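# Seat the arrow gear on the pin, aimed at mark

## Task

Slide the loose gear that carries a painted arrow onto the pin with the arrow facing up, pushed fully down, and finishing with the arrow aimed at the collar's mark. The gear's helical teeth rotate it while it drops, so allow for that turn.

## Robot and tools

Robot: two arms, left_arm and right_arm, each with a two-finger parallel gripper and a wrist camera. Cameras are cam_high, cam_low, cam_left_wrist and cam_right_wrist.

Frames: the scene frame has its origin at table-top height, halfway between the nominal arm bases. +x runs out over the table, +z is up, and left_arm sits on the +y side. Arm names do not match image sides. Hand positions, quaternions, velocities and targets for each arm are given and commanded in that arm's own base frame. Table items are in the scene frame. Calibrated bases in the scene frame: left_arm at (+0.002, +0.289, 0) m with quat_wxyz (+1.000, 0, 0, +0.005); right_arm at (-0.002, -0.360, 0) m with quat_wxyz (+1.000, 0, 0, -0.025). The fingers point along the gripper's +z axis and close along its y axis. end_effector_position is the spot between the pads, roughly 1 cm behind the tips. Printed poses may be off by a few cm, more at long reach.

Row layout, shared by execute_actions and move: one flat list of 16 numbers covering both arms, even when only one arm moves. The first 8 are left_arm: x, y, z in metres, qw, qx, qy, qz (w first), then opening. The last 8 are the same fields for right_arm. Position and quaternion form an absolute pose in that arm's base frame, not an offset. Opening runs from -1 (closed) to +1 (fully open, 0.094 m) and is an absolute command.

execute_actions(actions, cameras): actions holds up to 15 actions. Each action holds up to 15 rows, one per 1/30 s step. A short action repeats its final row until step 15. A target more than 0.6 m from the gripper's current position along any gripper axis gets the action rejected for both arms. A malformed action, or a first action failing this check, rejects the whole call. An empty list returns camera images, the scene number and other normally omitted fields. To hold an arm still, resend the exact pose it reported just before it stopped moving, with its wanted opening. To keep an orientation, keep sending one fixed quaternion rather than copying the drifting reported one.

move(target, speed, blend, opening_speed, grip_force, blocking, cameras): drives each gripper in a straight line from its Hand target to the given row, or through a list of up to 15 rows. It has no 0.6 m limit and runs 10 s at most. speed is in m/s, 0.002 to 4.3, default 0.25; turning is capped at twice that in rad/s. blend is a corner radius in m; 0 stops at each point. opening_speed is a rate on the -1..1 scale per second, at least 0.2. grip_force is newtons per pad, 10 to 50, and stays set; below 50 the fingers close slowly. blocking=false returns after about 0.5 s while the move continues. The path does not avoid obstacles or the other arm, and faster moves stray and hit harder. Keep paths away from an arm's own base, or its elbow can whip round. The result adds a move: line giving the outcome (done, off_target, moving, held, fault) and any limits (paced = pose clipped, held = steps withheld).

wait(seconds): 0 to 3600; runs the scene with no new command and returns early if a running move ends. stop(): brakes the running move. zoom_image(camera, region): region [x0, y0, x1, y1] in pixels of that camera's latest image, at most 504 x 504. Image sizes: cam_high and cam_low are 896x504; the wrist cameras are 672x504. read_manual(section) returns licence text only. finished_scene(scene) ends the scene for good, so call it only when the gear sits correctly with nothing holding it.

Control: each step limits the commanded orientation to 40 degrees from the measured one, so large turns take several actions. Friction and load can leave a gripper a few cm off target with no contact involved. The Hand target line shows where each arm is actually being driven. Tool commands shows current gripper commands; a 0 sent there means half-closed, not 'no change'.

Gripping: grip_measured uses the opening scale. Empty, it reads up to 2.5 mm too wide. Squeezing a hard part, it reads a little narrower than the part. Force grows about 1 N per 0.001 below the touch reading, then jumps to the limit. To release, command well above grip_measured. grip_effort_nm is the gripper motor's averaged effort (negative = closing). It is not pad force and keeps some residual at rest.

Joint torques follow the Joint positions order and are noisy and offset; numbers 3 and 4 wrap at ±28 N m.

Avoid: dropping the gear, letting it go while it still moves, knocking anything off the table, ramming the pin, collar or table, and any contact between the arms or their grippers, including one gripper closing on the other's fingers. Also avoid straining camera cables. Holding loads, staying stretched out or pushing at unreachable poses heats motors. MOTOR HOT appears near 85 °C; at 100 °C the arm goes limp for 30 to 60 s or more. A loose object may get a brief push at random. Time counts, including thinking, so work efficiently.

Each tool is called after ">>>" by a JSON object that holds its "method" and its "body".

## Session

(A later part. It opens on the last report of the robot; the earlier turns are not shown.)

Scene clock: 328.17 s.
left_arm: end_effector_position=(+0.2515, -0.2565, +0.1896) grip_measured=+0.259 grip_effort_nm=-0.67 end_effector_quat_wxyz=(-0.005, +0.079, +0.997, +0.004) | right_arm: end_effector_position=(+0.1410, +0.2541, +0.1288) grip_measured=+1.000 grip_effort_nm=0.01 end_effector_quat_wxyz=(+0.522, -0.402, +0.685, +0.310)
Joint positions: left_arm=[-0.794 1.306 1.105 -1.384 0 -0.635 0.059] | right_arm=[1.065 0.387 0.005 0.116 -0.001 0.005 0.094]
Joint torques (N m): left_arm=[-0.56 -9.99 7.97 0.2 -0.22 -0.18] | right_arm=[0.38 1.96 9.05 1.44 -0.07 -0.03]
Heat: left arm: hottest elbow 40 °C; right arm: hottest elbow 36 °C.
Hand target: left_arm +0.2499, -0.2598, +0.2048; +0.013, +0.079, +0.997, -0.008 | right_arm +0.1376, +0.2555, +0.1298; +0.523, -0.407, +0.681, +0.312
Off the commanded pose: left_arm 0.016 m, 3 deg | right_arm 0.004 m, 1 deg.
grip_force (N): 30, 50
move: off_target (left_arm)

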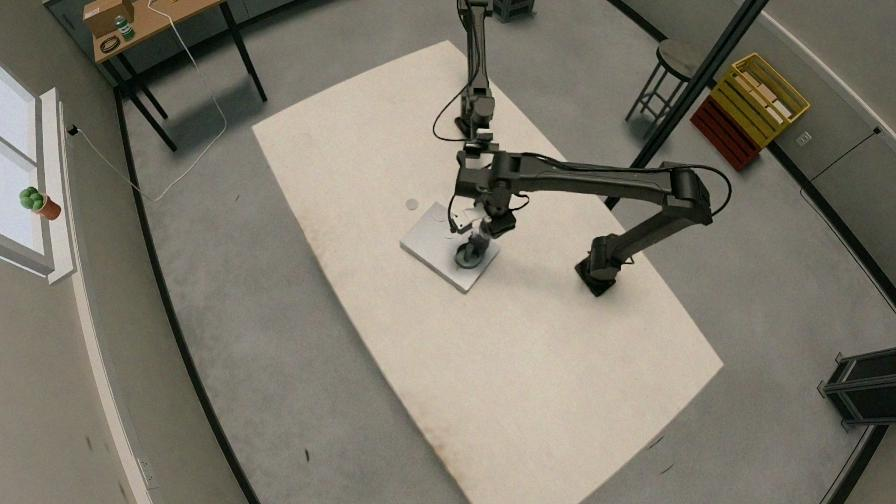

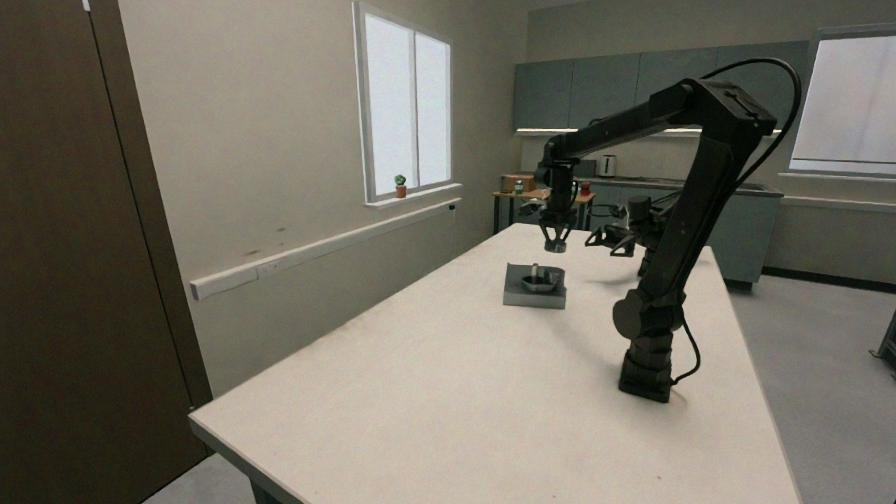

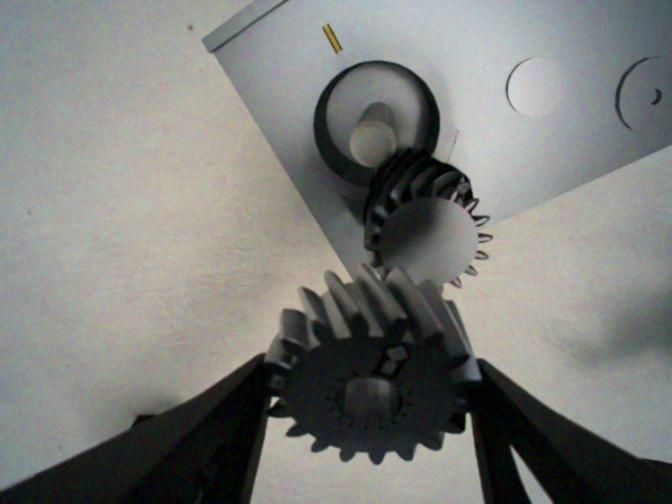

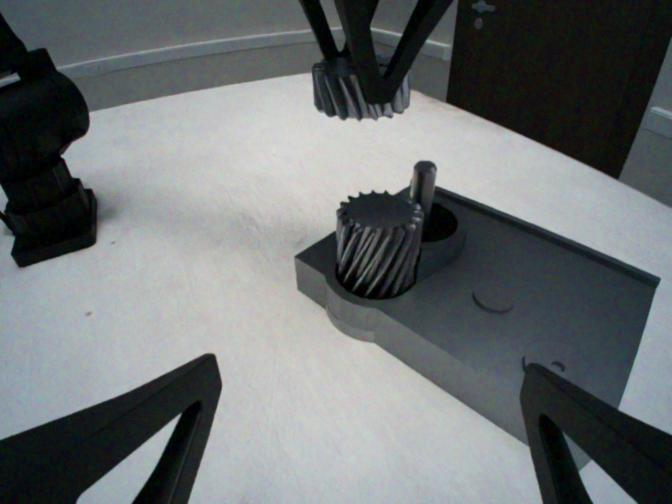

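>>> {"method": "move", "body": {"target": [[0.305,-0.2685,0.171,0.019,0.0785,0.9969,-0.012,0.1, 0.1376,0.2554,0.1299,0.5227,-0.4069,0.6811,0.3122,1]], "speed": 0.1, "cameras": ["cam_left_wrist","cam_right_wrist"]}}

>>> {"method": "zoom_image", "body": {"camera": "cam_right_wrist", "region": [320, 50, 520, 250]}}

Scene clock: 352.23 s.
left_arm: end_effector_position=(+0.2888, -0.2602, +0.1515) grip_measured=+0.259 grip_effort_nm=-0.67 end_effector_quat_wxyz=(-0.008, +0.081, +0.997, +0.006) | right_arm: end_effector_position=(+0.1410, +0.2541, +0.1288) grip_measured=+1.000 grip_effort_nm=0.01 end_effector_quat_wxyz=(+0.522, -0.402, +0.685, +0.310)
Joint positions: left_arm=[-0.732 1.413 1.105 -1.282 0 -0.57 0.059] | right_arm=[1.065 0.387 0.005 0.116 -0.001 0.005 0.094]
Joint torques (N m): left_arm=[1.08 -9.47 9.87 0.7 -0.13 -0.03] | right_arm=[0.38 2.02 9.05 1.46 -0.07 -0.03]
Heat: left arm: hottest elbow 39 °C; right arm: hottest elbow 36 °C.
Hand target: left_arm +0.3042, -0.2679, +0.1713; +0.019, +0.079, +0.997, -0.012 | right_arm +0.1376, +0.2555, +0.1298; +0.523, -0.407, +0.681, +0.312
Off the commanded pose: left_arm 0.027 m, 4 deg | right_arm 0.004 m, 1 deg.
grip_force (N): 30, 50
move: off_target (left_arm)

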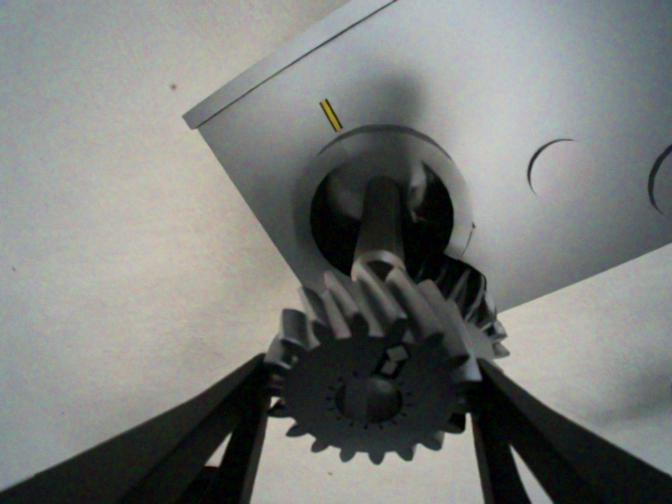

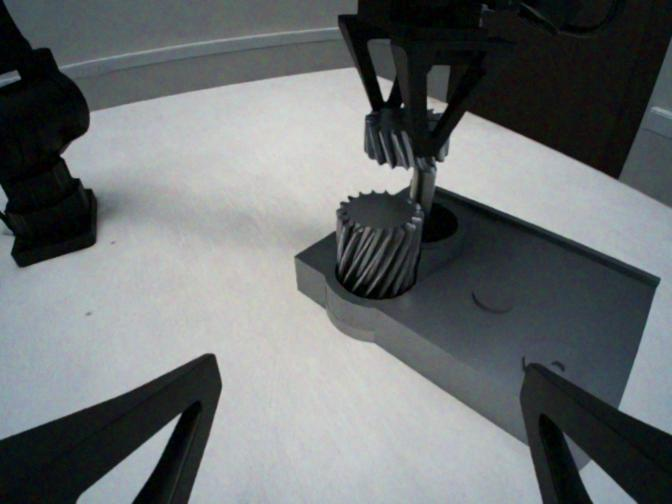

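Scaled by 2.520 from the camera's image (finer frame: 960x720).

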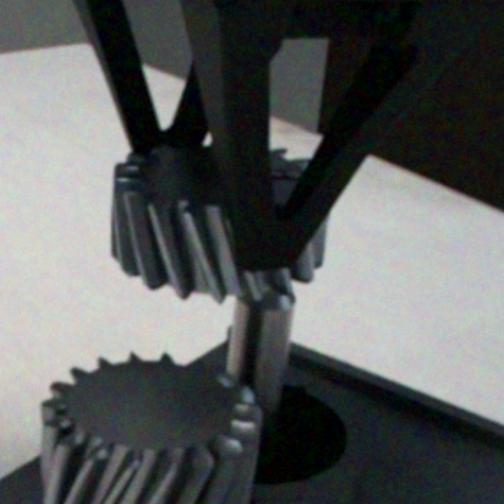

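>>> {"method": "move", "body": {"target": [[0.322,-0.275,0.172,0.022,0.0785,0.9969,-0.014,0.1, 0.1376,0.2554,0.1299,0.5227,-0.4069,0.6811,0.3122,1]], "speed": 0.1, "cameras": ["cam_left_wrist","cam_right_wrist"]}}

>>> {"method": "zoom_image", "body": {"camera": "cam_right_wrist", "region": [320, 50, 520, 250]}}

Scene clock: 365.57 s.
left_arm: end_effector_position=(+0.2951, -0.2584, +0.1421) grip_measured=+0.259 grip_effort_nm=-0.68 end_effector_quat_wxyz=(-0.016, +0.081, +0.996, +0.012) | right_arm: end_effector_position=(+0.1410, +0.2541, +0.1288) grip_measured=+1.000 grip_effort_nm=0.00 end_effector_quat_wxyz=(+0.522, -0.402, +0.685, +0.310)
Joint positions: left_arm=[-0.718 1.443 1.11 -1.277 0 -0.555 0.059] | right_arm=[1.065 0.387 0.005 0.116 -0.001 0.005 0.094]
Joint torques (N m): left_arm=[0.85 -9.82 12.25 0.53 -0.12 -0.02] | right_arm=[0.38 1.9 9.03 1.46 -0.07 -0.03]
Heat: left arm: hottest elbow 40 °C; right arm: hottest elbow 36 °C.
Hand target: left_arm +0.3200, -0.2733, +0.1728; +0.022, +0.078, +0.997, -0.014 | right_arm +0.1376, +0.2555, +0.1298; +0.523, -0.407, +0.681, +0.312
Off the commanded pose: left_arm 0.044 m, 5 deg | right_arm 0.004 m, 1 deg.
grip_force (N): 30, 50
move: off_target (left_arm)

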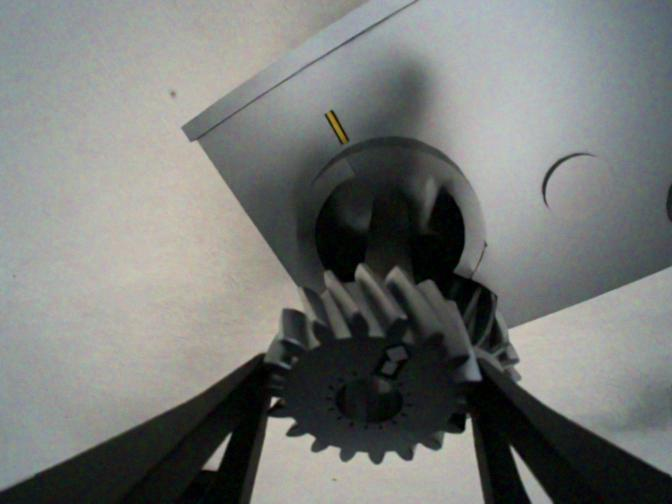

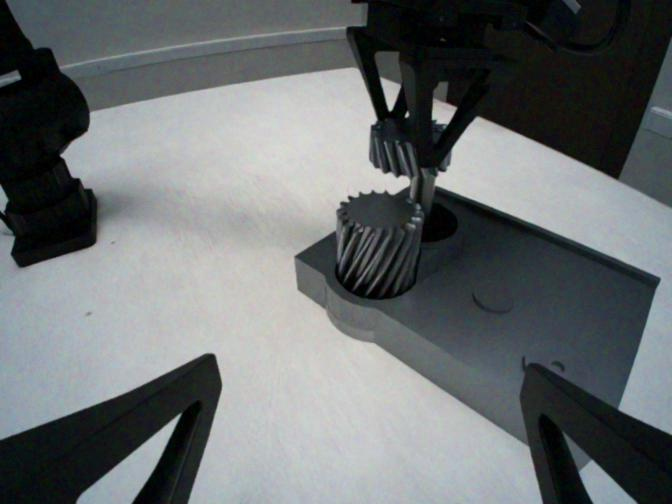

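Scaled by 2.520 from the camera's image (finer frame: 960x720).

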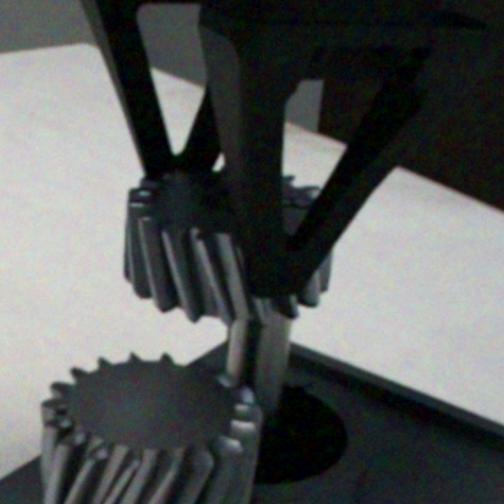

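>>> {"method": "move", "body": {"target": [[0.322,-0.278,0.20,0.022,0.0785,0.9969,-0.014,0.1, 0.1376,0.2554,0.1299,0.5227,-0.4069,0.6811,0.3122,1]], "speed": 0.1, "cameras": ["cam_right_wrist"]}}

Scene clock: 373.87 s.
left_arm: end_effector_position=(+0.3017, -0.2642, +0.1643) grip_measured=+0.259 grip_effort_nm=-0.68 end_effector_quat_wxyz=(-0.013, +0.082, +0.997, +0.010) | right_arm: end_effector_position=(+0.1410, +0.2541, +0.1288) grip_measured=+1.000 grip_effort_nm=0.01 end_effector_quat_wxyz=(+0.522, -0.402, +0.685, +0.310)
Joint positions: left_arm=[-0.718 1.443 1.171 -1.331 0 -0.554 0.059] | right_arm=[1.065 0.387 0.005 0.116 -0.001 0.005 0.094]
Joint torques (N m): left_arm=[0.79 -10.7 12.48 -0.34 -0.1 -0.06] | right_arm=[0.32 1.96 9.03 1.46 -0.07 -0.03]
Heat: left arm: hottest elbow 42 °C; right arm: hottest elbow 36 °C.
Hand target: left_arm +0.3201, -0.2765, +0.2001; +0.022, +0.079, +0.997, -0.014 | right_arm +0.1376, +0.2555, +0.1298; +0.523, -0.407, +0.681, +0.312
Off the commanded pose: left_arm 0.043 m, 5 deg | right_arm 0.004 m, 1 deg.
grip_force (N): 30, 50
move: off_target (left_arm)

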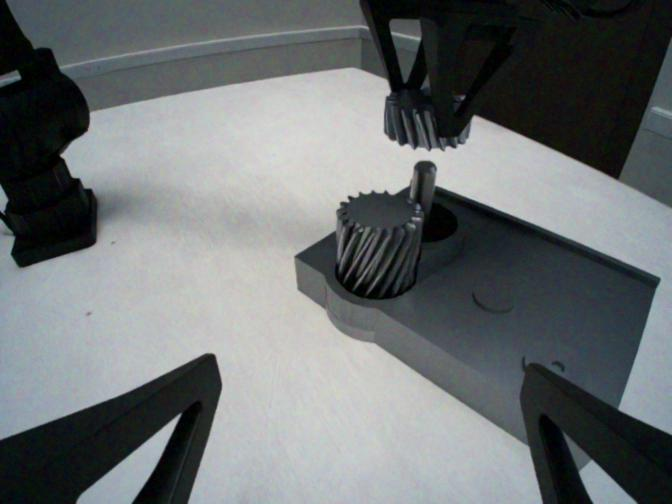

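>>> {"method": "move", "body": {"target": [[0.328,-0.281,0.185,0.025,0.0785,0.9969,-0.018,0.1, 0.1376,0.2554,0.1299,0.5227,-0.4069,0.6811,0.3122,1]], "speed": 0.1, "cameras": ["cam_right_wrist","cam_left_wrist"]}}

>>> {"method": "zoom_image", "body": {"camera": "cam_right_wrist", "region": [320, 50, 520, 250]}}

Scene clock: 381.73 s.
left_arm: end_effector_position=(+0.3069, -0.2687, +0.1597) grip_measured=+0.259 grip_effort_nm=-0.68 end_effector_quat_wxyz=(-0.007, +0.082, +0.997, +0.005) | right_arm: end_effector_position=(+0.1410, +0.2541, +0.1288) grip_measured=+1.000 grip_effort_nm=0.01 end_effector_quat_wxyz=(+0.522, -0.402, +0.685, +0.310)
Joint positions: left_arm=[-0.718 1.455 1.171 -1.304 0 -0.554 0.059] | right_arm=[1.065 0.387 0.005 0.116 -0.001 0.005 0.094]
Joint torques (N m): left_arm=[0.85 -10.17 11.15 0.58 0.01 -0.02] | right_arm=[0.32 1.9 9.06 1.44 -0.07 -0.04]
Heat: left arm: hottest elbow 44 °C; right arm: hottest elbow 36 °C.
Hand target: left_arm +0.3266, -0.2799, +0.1855; +0.025, +0.079, +0.996, -0.018 | right_arm +0.1376, +0.2555, +0.1298; +0.523, -0.407, +0.681, +0.312
Off the commanded pose: left_arm 0.035 m, 5 deg | right_arm 0.004 m, 1 deg.
grip_force (N): 30, 50
move: off_target (left_arm)
Images, in order (width x height): cam_left_wrist 672x504, cam_right_wrist 672x504.

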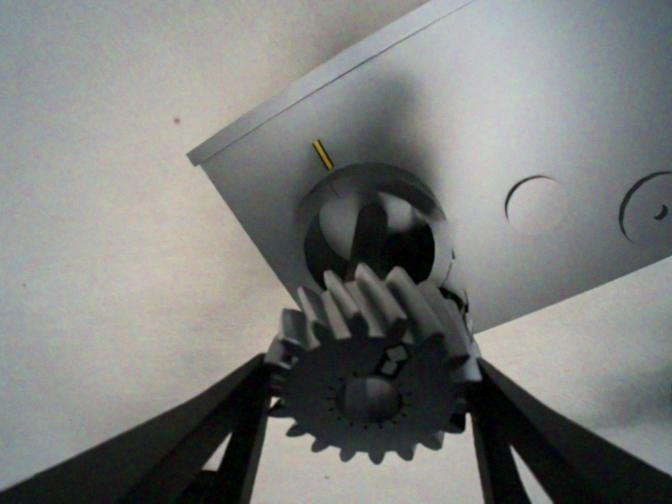

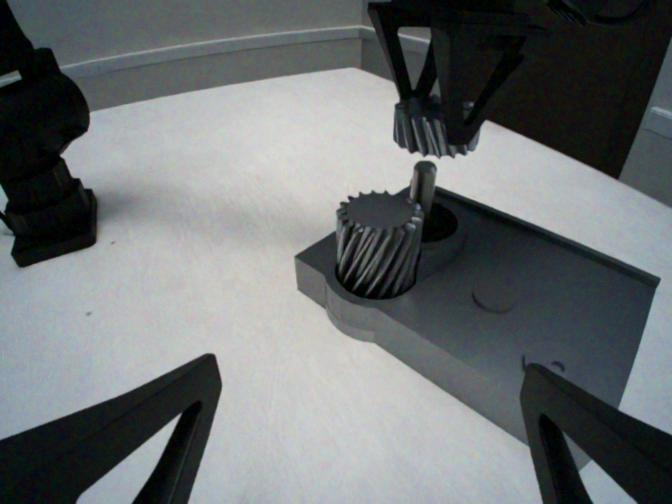

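Scaled by 2.520 from the camera's image (finer frame: 960x720).

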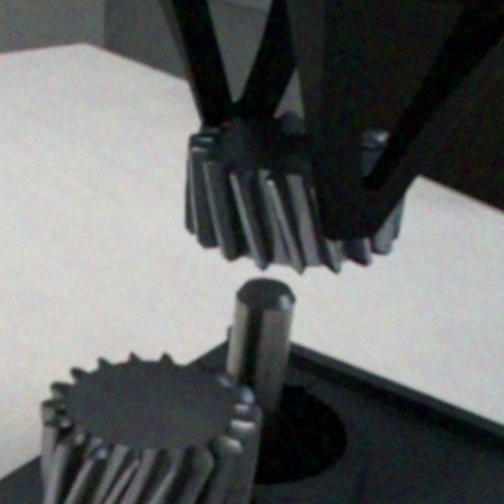

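>>> {"method": "move", "body": {"target": [[0.325,-0.279,0.175,0.025,0.0785,0.9969,-0.018,0.1, 0.1376,0.2554,0.1299,0.5227,-0.4069,0.6811,0.3122,1]], "speed": 0.05, "cameras": ["all"]}}

>>> {"method": "zoom_image", "body": {"camera": "cam_right_wrist", "region": [370, 80, 490, 210]}}

>>> {"method": "zoom_image", "body": {"camera": "cam_low", "region": [500, 230, 590, 310]}}

>>> {"method": "zoom_image", "body": {"camera": "cam_high", "region": [430, 190, 510, 290]}}

Scene clock: 442.97 s.
left_arm: end_effector_position=(+0.3119, -0.2731, +0.1597) grip_measured=+0.259 grip_effort_nm=-0.68 end_effector_quat_wxyz=(+0.004, +0.082, +0.997, -0.003) | right_arm: end_effector_position=(+0.1410, +0.2541, +0.1288) grip_measured=+1.000 grip_effort_nm=0.00 end_effector_quat_wxyz=(+0.522, -0.402, +0.685, +0.310)
Joint positions: left_arm=[-0.718 1.455 1.171 -1.278 0 -0.554 0.059] | right_arm=[1.065 0.387 0.005 0.116 -0.001 0.005 0.094]
Joint torques (N m): left_arm=[1.14 -9.99 9.26 0.73 0.03 -0.02] | right_arm=[0.32 1.96 9.03 1.44 -0.07 -0.03]
Heat: left arm: hottest elbow 50 °C; right arm: hottest elbow 36 °C.
Hand target: left_arm +0.3245, -0.2787, +0.1752; +0.025, +0.079, +0.996, -0.018 | right_arm +0.1376, +0.2555, +0.1298; +0.523, -0.407, +0.681, +0.312
Off the commanded pose: left_arm 0.021 m, 3 deg | right_arm 0.004 m, 1 deg.
grip_force (N): 30, 50
move: off_target (left_arm)

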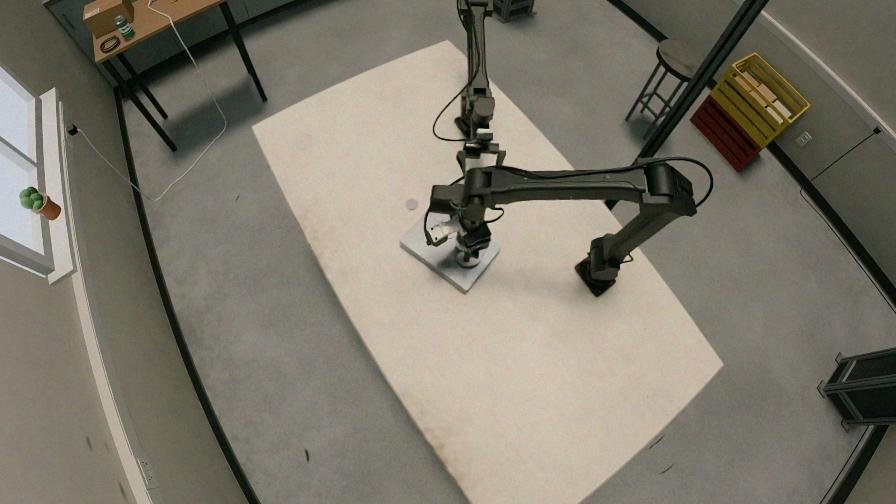

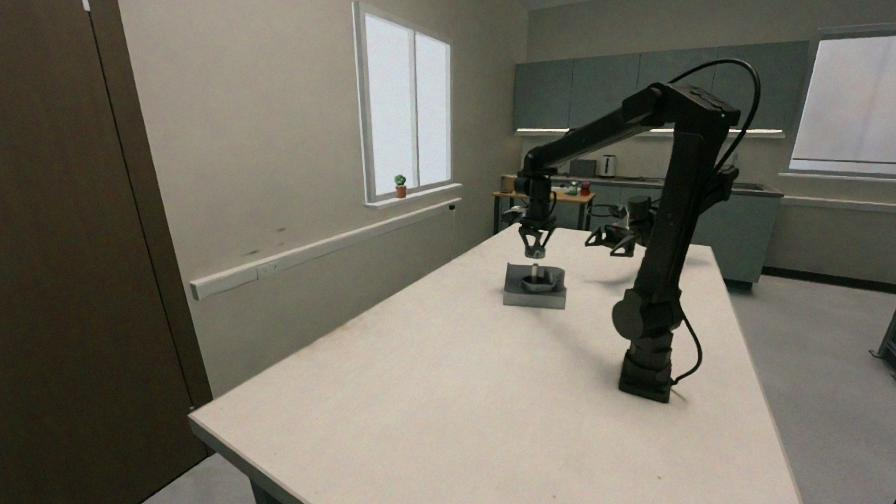

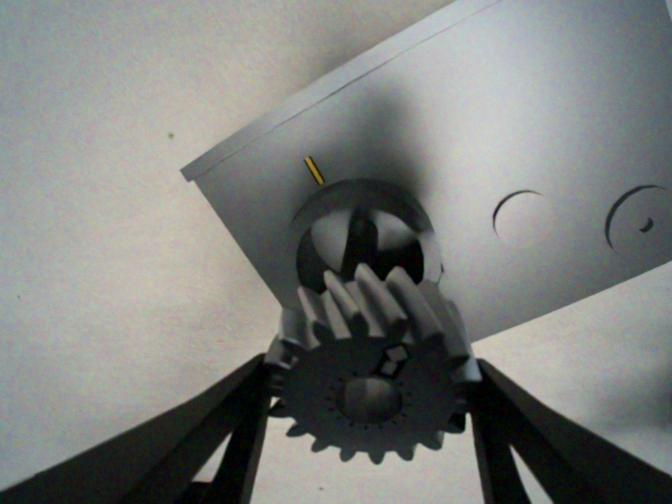

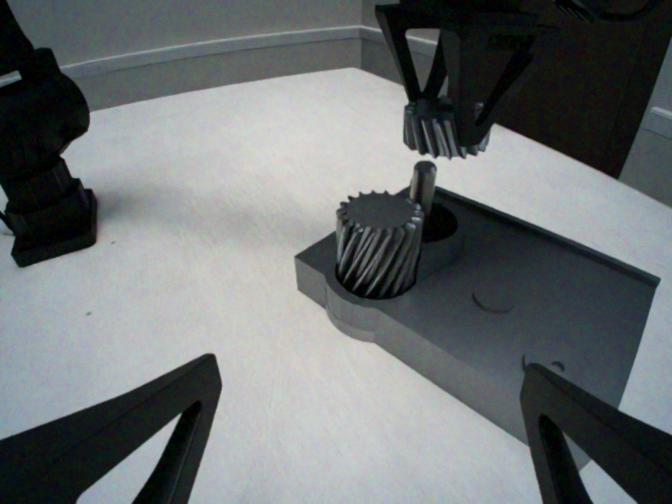

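Scaled by 3.877 from the camera's image (finer frame: 960x720).

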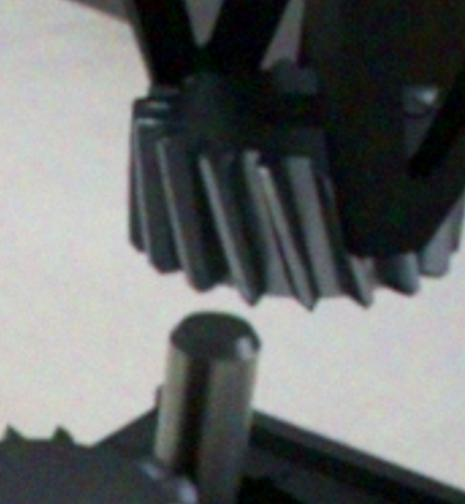

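Scaled by 5.600 from the camera's image (finer frame: 1280x720).

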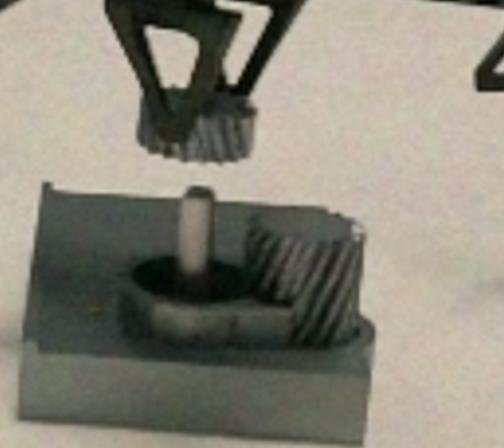

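Scaled by 5.040 from the camera's image (finer frame: 1280x720).

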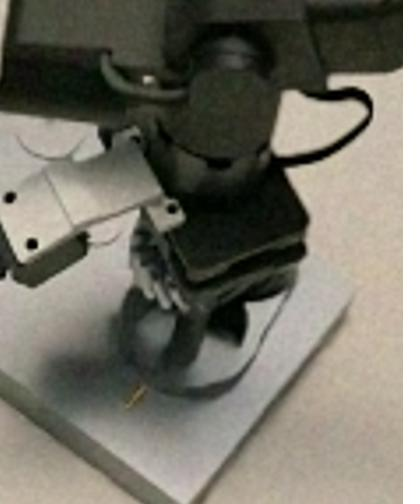

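>>> {"method": "move", "body": {"target": [[0.3175,-0.2665,0.169,0.022,0.0785,0.9969,-0.016,0.1, 0.1376,0.2554,0.1299,0.5227,-0.4069,0.6811,0.3122,1]], "speed": 0.05, "cameras": ["cam_low","cam_left_wrist","cam_right_wrist"]}}

>>> {"method": "zoom_image", "body": {"camera": "cam_right_wrist", "region": [370, 80, 490, 210]}}

>>> {"method": "zoom_image", "body": {"camera": "cam_low", "region": [500, 230, 570, 310]}}

Scene clock: 501.43 s.
left_arm: end_effector_position=(+0.3096, -0.2657, +0.1504) grip_measured=+0.259 grip_effort_nm=-0.67 end_effector_quat_wxyz=(-0.002, +0.082, +0.997, +0.002) | right_arm: end_effector_position=(+0.1410, +0.2541, +0.1288) grip_measured=+1.000 grip_effort_nm=0.01 end_effector_quat_wxyz=(+0.522, -0.402, +0.685, +0.310)
Joint positions: left_arm=[-0.708 1.455 1.146 -1.267 0 -0.545 0.059] | right_arm=[1.065 0.387 0.005 0.116 -0.001 0.005 0.094]
Joint torques (N m): left_arm=[1.08 -11.63 7.98 0.61 0.06 0] | right_arm=[0.38 1.96 9.05 1.46 -0.07 -0.03]
Heat: left arm: hottest elbow 47 °C; right arm: hottest elbow 37 °C.
Hand target: left_arm +0.3172, -0.2663, +0.1689; +0.022, +0.078, +0.997, -0.016 | right_arm +0.1376, +0.2555, +0.1298; +0.523, -0.407, +0.681, +0.312
Off the commanded pose: left_arm 0.020 m, 3 deg | right_arm 0.004 m, 1 deg.
grip_force (N): 30, 50
move: off_target (left_arm)

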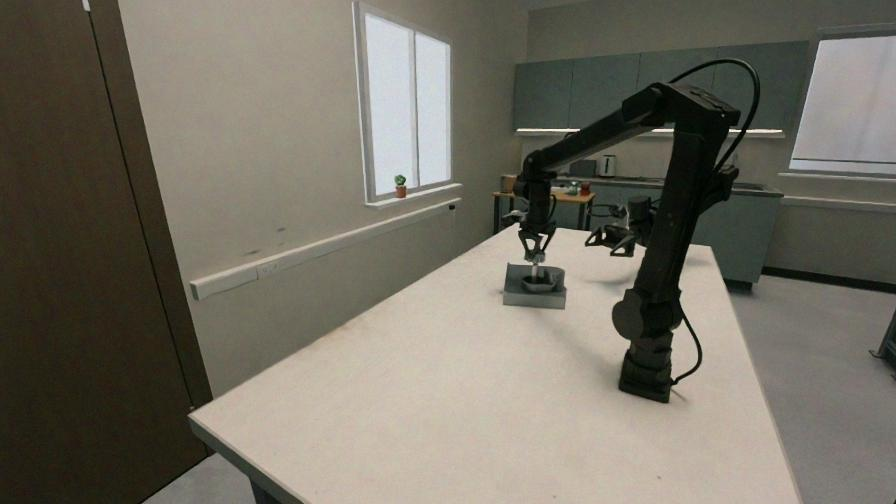

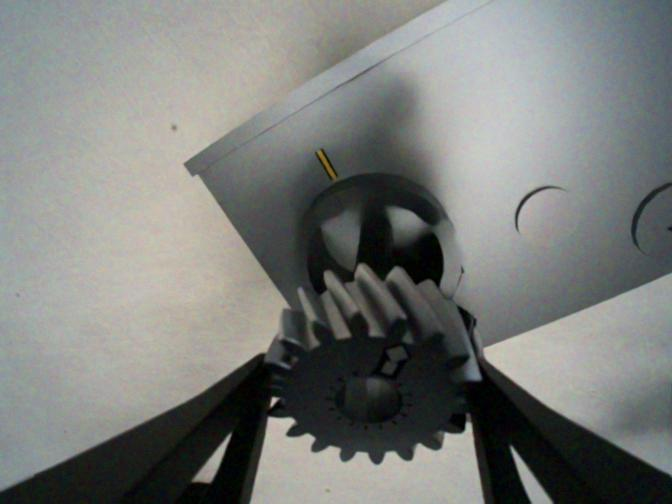

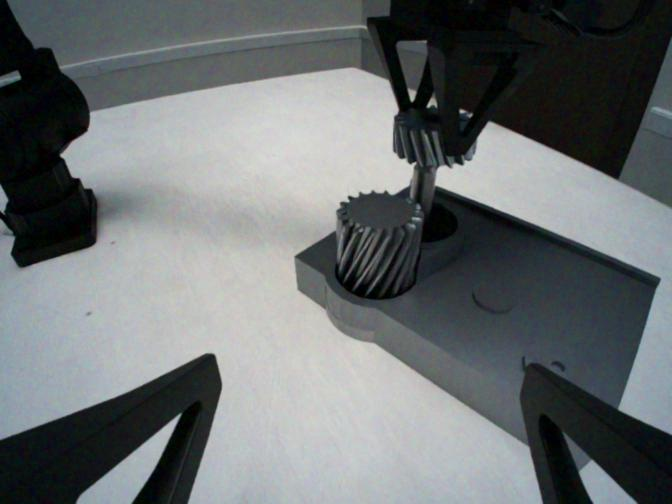

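Scaled by 3.877 from the camera's image (finer frame: 960x720).

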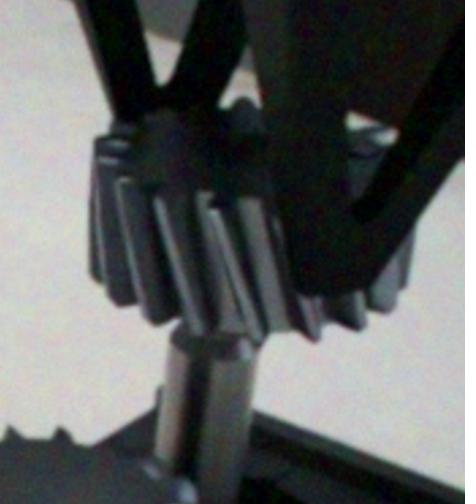

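Scaled by 6.300 from the camera's image (finer frame: 1280x720).

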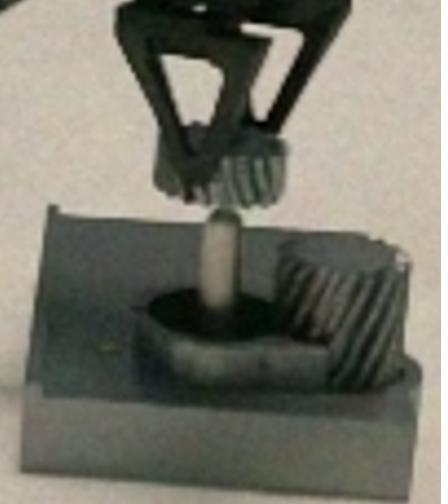

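>>> {"method": "move", "body": {"target": [[0.3137,-0.2602,0.171,0.022,0.0785,0.9969,-0.016,0.1, 0.1376,0.2554,0.1299,0.5227,-0.4069,0.6811,0.3122,1]], "speed": 0.05, "cameras": ["cam_low","cam_left_wrist","cam_right_wrist"]}}

>>> {"method": "zoom_image", "body": {"camera": "cam_right_wrist", "region": [370, 80, 490, 210]}}

>>> {"method": "zoom_image", "body": {"camera": "cam_low", "region": [500, 230, 570, 310]}}

Scene clock: 526.73 s.
left_arm: end_effector_position=(+0.3069, -0.2610, +0.1524) grip_measured=+0.259 grip_effort_nm=-0.67 end_effector_quat_wxyz=(+0.000, +0.082, +0.997, +0.000) | right_arm: end_effector_position=(+0.1410, +0.2541, +0.1288) grip_measured=+1.000 grip_effort_nm=0.01 end_effector_quat_wxyz=(+0.522, -0.402, +0.685, +0.310)
Joint positions: left_arm=[-0.704 1.437 1.132 -1.266 0 -0.539 0.059] | right_arm=[1.065 0.387 0.005 0.116 -0.001 0.005 0.094]
Joint torques (N m): left_arm=[1.14 -11.52 7.87 0.44 0.06 -0.02] | right_arm=[0.32 1.96 9.03 1.46 -0.07 -0.03]
Heat: left arm: hottest elbow 43 °C; right arm: hottest elbow 37 °C.
Hand target: left_arm +0.3134, -0.2601, +0.1708; +0.022, +0.079, +0.997, -0.016 | right_arm +0.1376, +0.2555, +0.1298; +0.523, -0.407, +0.681, +0.312
Off the commanded pose: left_arm 0.020 m, 3 deg | right_arm 0.004 m, 1 deg.
grip_force (N): 30, 50
move: off_target (left_arm)

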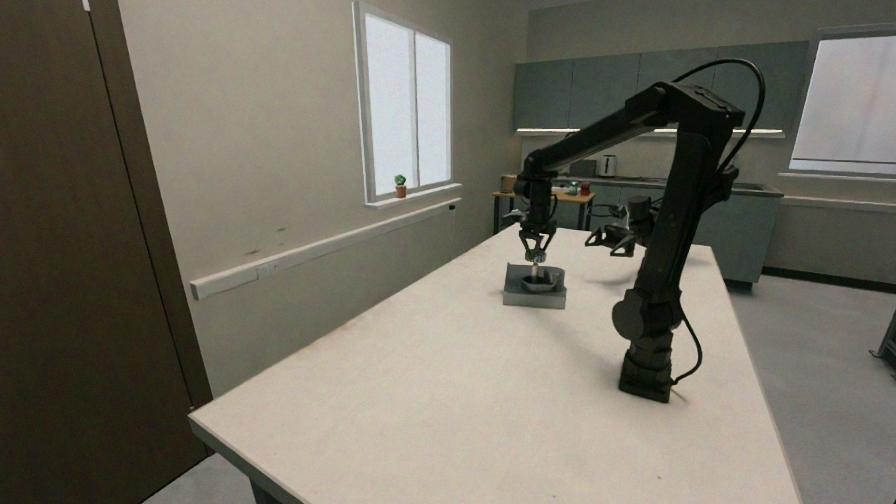

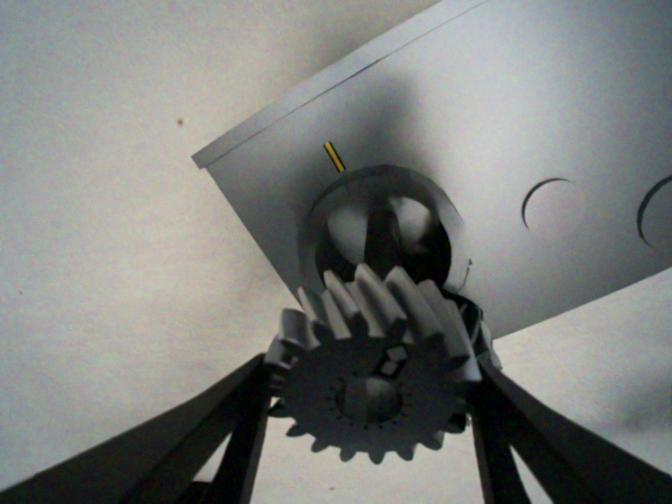

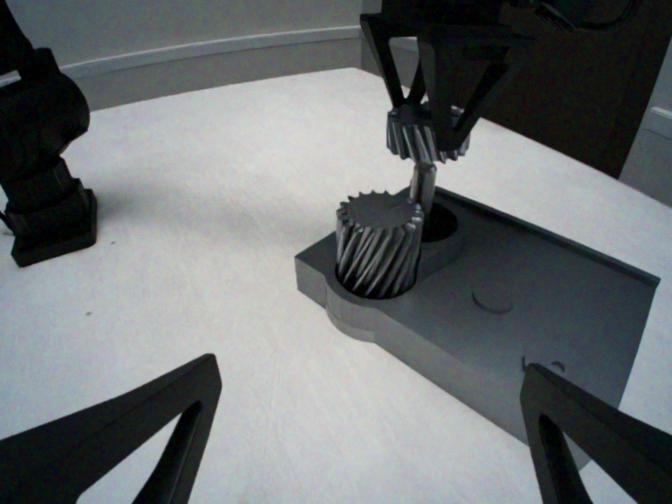

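Scaled by 3.877 from the camera's image (finer frame: 960x720).

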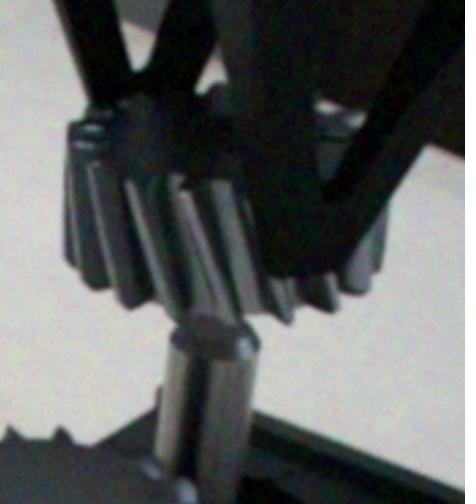

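Scaled by 6.300 from the camera's image (finer frame: 1280x720).

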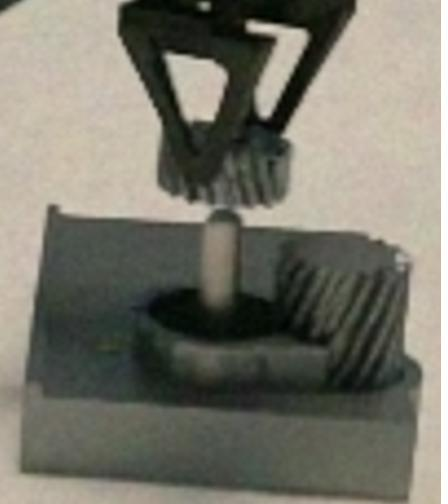

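>>> {"method": "move", "body": {"target": [[0.3130,-0.2578,0.169,0.022,0.0785,0.9969,-0.016,0.1, 0.1376,0.2554,0.1299,0.5227,-0.4069,0.6811,0.3122,1],[0.3130,-0.2578,0.158,0.022,0.0785,0.9969,-0.016,0.1, 0.1376,0.2554,0.1299,0.5227,-0.4069,0.6811,0.3122,1]], "speed": 0.05, "cameras": ["cam_low","cam_left_wrist","cam_right_wrist"]}}

>>> {"method": "zoom_image", "body": {"camera": "cam_right_wrist", "region": [370, 80, 490, 210]}}

>>> {"method": "zoom_image", "body": {"camera": "cam_low", "region": [500, 230, 570, 310]}}

Scene clock: 536.27 s.
left_arm: end_effector_position=(+0.3051, -0.2572, +0.1423) grip_measured=+0.259 grip_effort_nm=-0.68 end_effector_quat_wxyz=(+0.001, +0.082, +0.997, +0.000) | right_arm: end_effector_position=(+0.1410, +0.2541, +0.1288) grip_measured=+1.000 grip_effort_nm=0.01 end_effector_quat_wxyz=(+0.522, -0.402, +0.685, +0.310)
Joint positions: left_arm=[-0.7 1.434 1.102 -1.237 0 -0.535 0.059] | right_arm=[1.065 0.387 0.005 0.116 -0.001 0.005 0.094]
Joint torques (N m): left_arm=[1.26 -11.11 7.69 0.65 0.09 0] | right_arm=[0.32 1.96 9.03 1.43 -0.07 -0.04]
Heat: left arm: hottest elbow 43 °C; right arm: hottest elbow 37 °C.
Hand target: left_arm +0.3127, -0.2576, +0.1580; +0.022, +0.078, +0.997, -0.016 | right_arm +0.1376, +0.2555, +0.1298; +0.523, -0.407, +0.681, +0.312
Off the commanded pose: left_arm 0.018 m, 3 deg | right_arm 0.004 m, 1 deg.
grip_force (N): 30, 50
move: off_target (left_arm)

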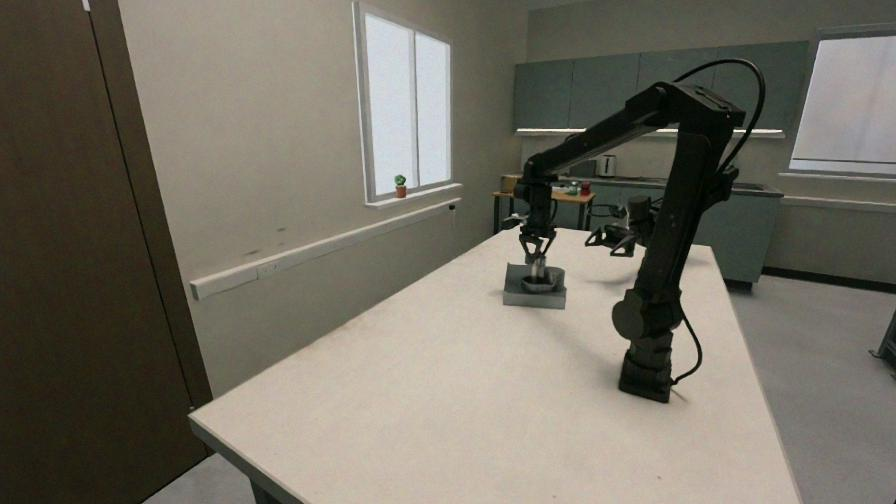

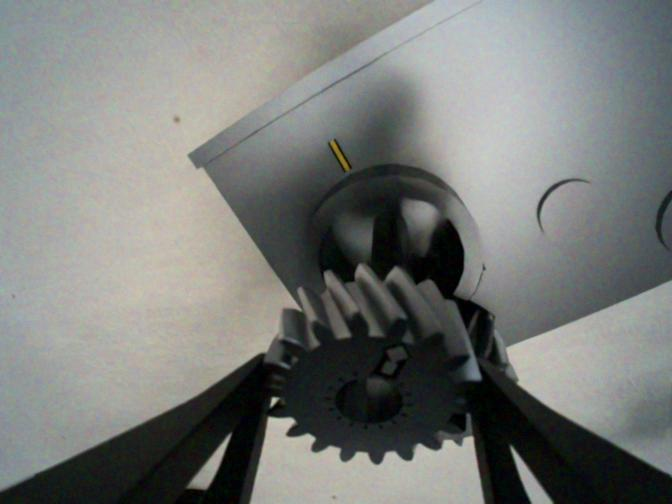

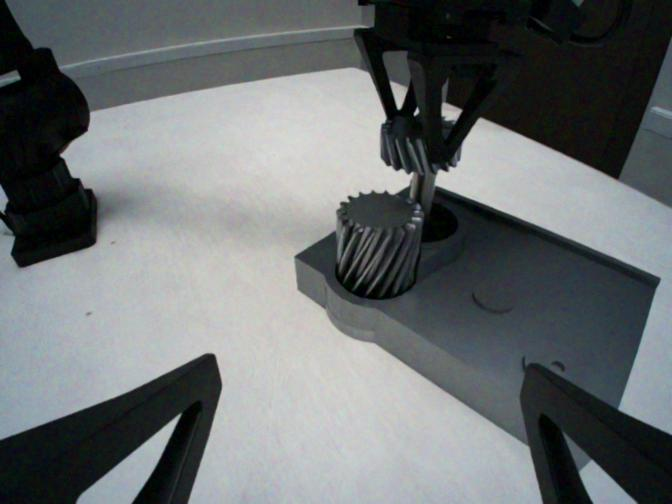

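Scaled by 3.877 from the camera's image (finer frame: 960x720).

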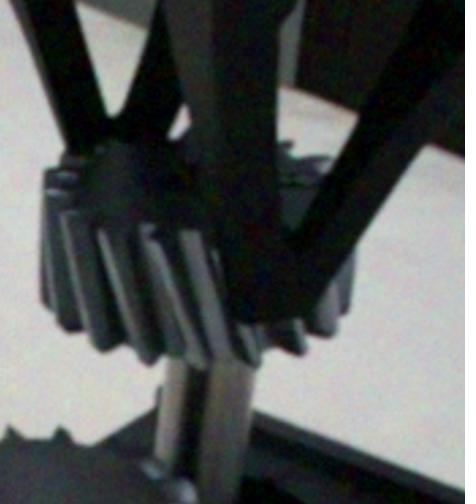

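Scaled by 6.300 from the camera's image (finer frame: 1280x720).

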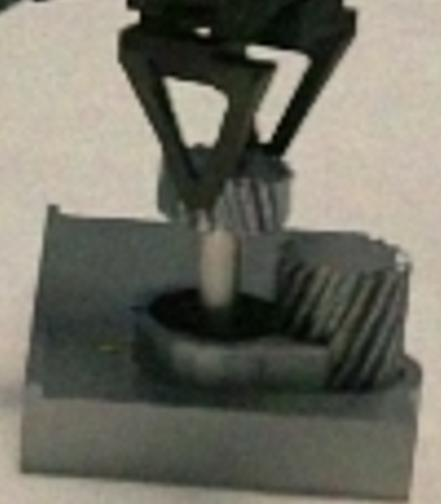

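>>> {"method": "zoom_image", "body": {"camera": "cam_left_wrist", "region": [310, 340, 430, 440]}}

Scaled by 4.200 from the camera's image (finer frame: 960x720).

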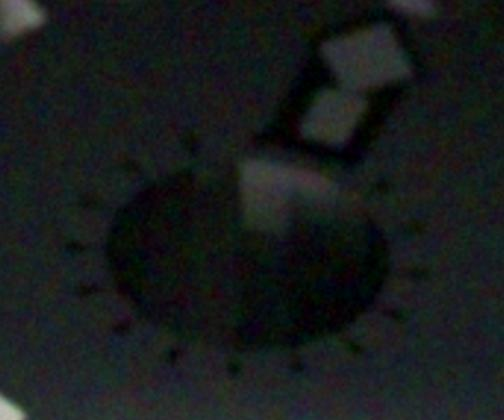

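>>> {"method": "move", "body": {"target": [[0.3153,-0.2605,0.160,0.022,0.0785,0.9969,-0.016,0.1, 0.1376,0.2554,0.1299,0.5227,-0.4069,0.6811,0.3122,1]], "speed": 0.05, "cameras": ["cam_low","cam_left_wrist","cam_right_wrist"]}}

>>> {"method": "zoom_image", "body": {"camera": "cam_right_wrist", "region": [370, 80, 490, 210]}}

>>> {"method": "zoom_image", "body": {"camera": "cam_left_wrist", "region": [310, 340, 430, 440]}}

>>> {"method": "zoom_image", "body": {"camera": "cam_low", "region": [500, 230, 570, 310]}}

Scene clock: 547.80 s.
left_arm: end_effector_position=(+0.3051, -0.2572, +0.1423) grip_measured=+0.259 grip_effort_nm=-0.67 end_effector_quat_wxyz=(+0.001, +0.082, +0.997, +0.000) | right_arm: end_effector_position=(+0.1410, +0.2541, +0.1288) grip_measured=+1.000 grip_effort_nm=0.00 end_effector_quat_wxyz=(+0.522, -0.402, +0.685, +0.310)
Joint positions: left_arm=[-0.7 1.434 1.102 -1.237 0 -0.535 0.059] | right_arm=[1.065 0.387 0.005 0.116 -0.001 0.005 0.094]
Joint torques (N m): left_arm=[0.97 -10.58 8.64 0.4 0.09 -0.02] | right_arm=[0.44 1.96 9.03 1.46 -0.07 -0.03]
Heat: left arm: hottest elbow 42 °C; right arm: hottest elbow 37 °C.
Hand target: left_arm +0.3149, -0.2601, +0.1600; +0.022, +0.078, +0.997, -0.016 | right_arm +0.1376, +0.2555, +0.1298; +0.523, -0.407, +0.681, +0.312
Off the commanded pose: left_arm 0.021 m, 3 deg | right_arm 0.004 m, 1 deg.
grip_force (N): 30, 50
move: off_target (left_arm)

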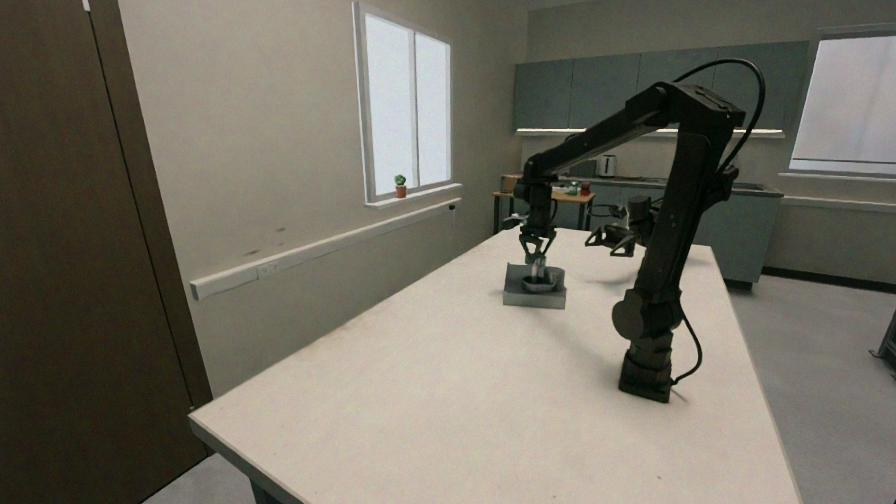

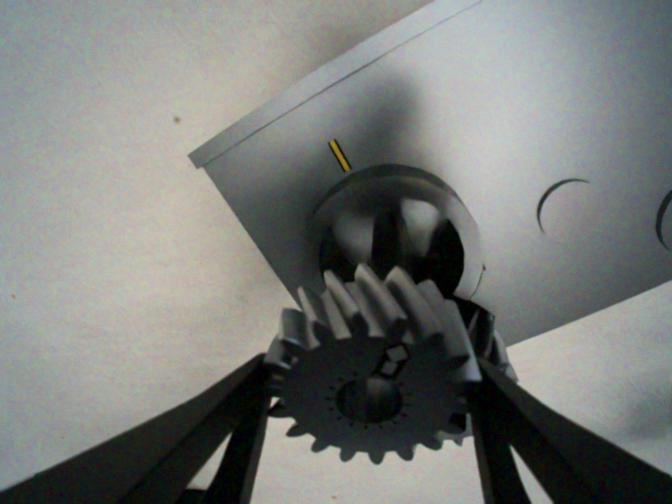

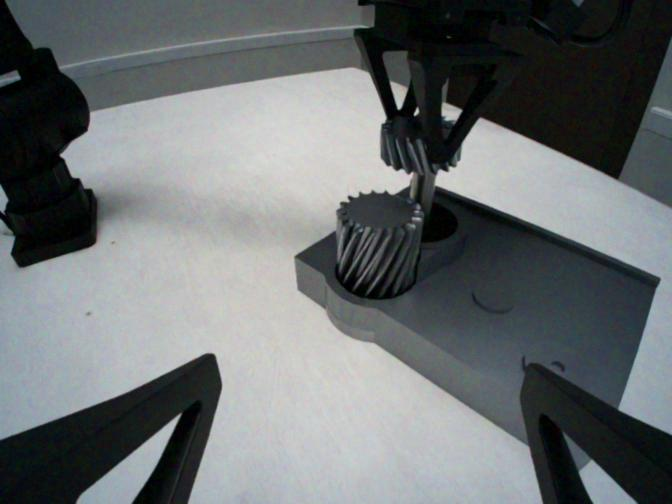

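Scaled by 3.877 from the camera's image (finer frame: 960x720).

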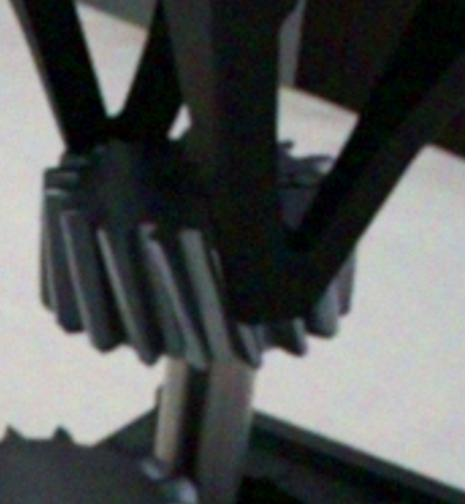

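Scaled by 4.200 from the camera's image (finer frame: 960x720).

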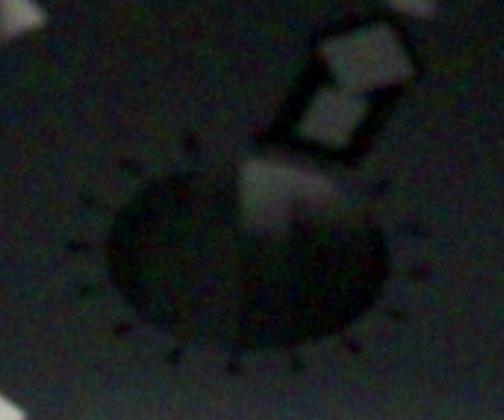

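Scaled by 6.300 from the camera's image (finer frame: 1280x720).

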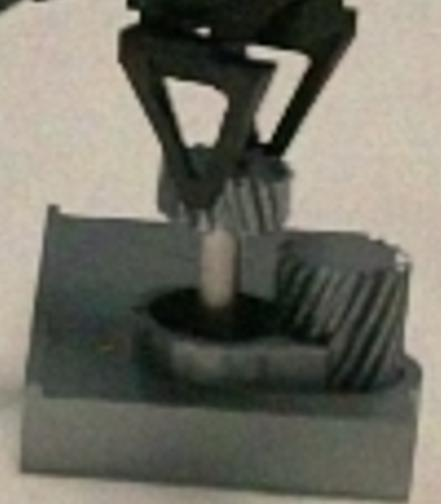

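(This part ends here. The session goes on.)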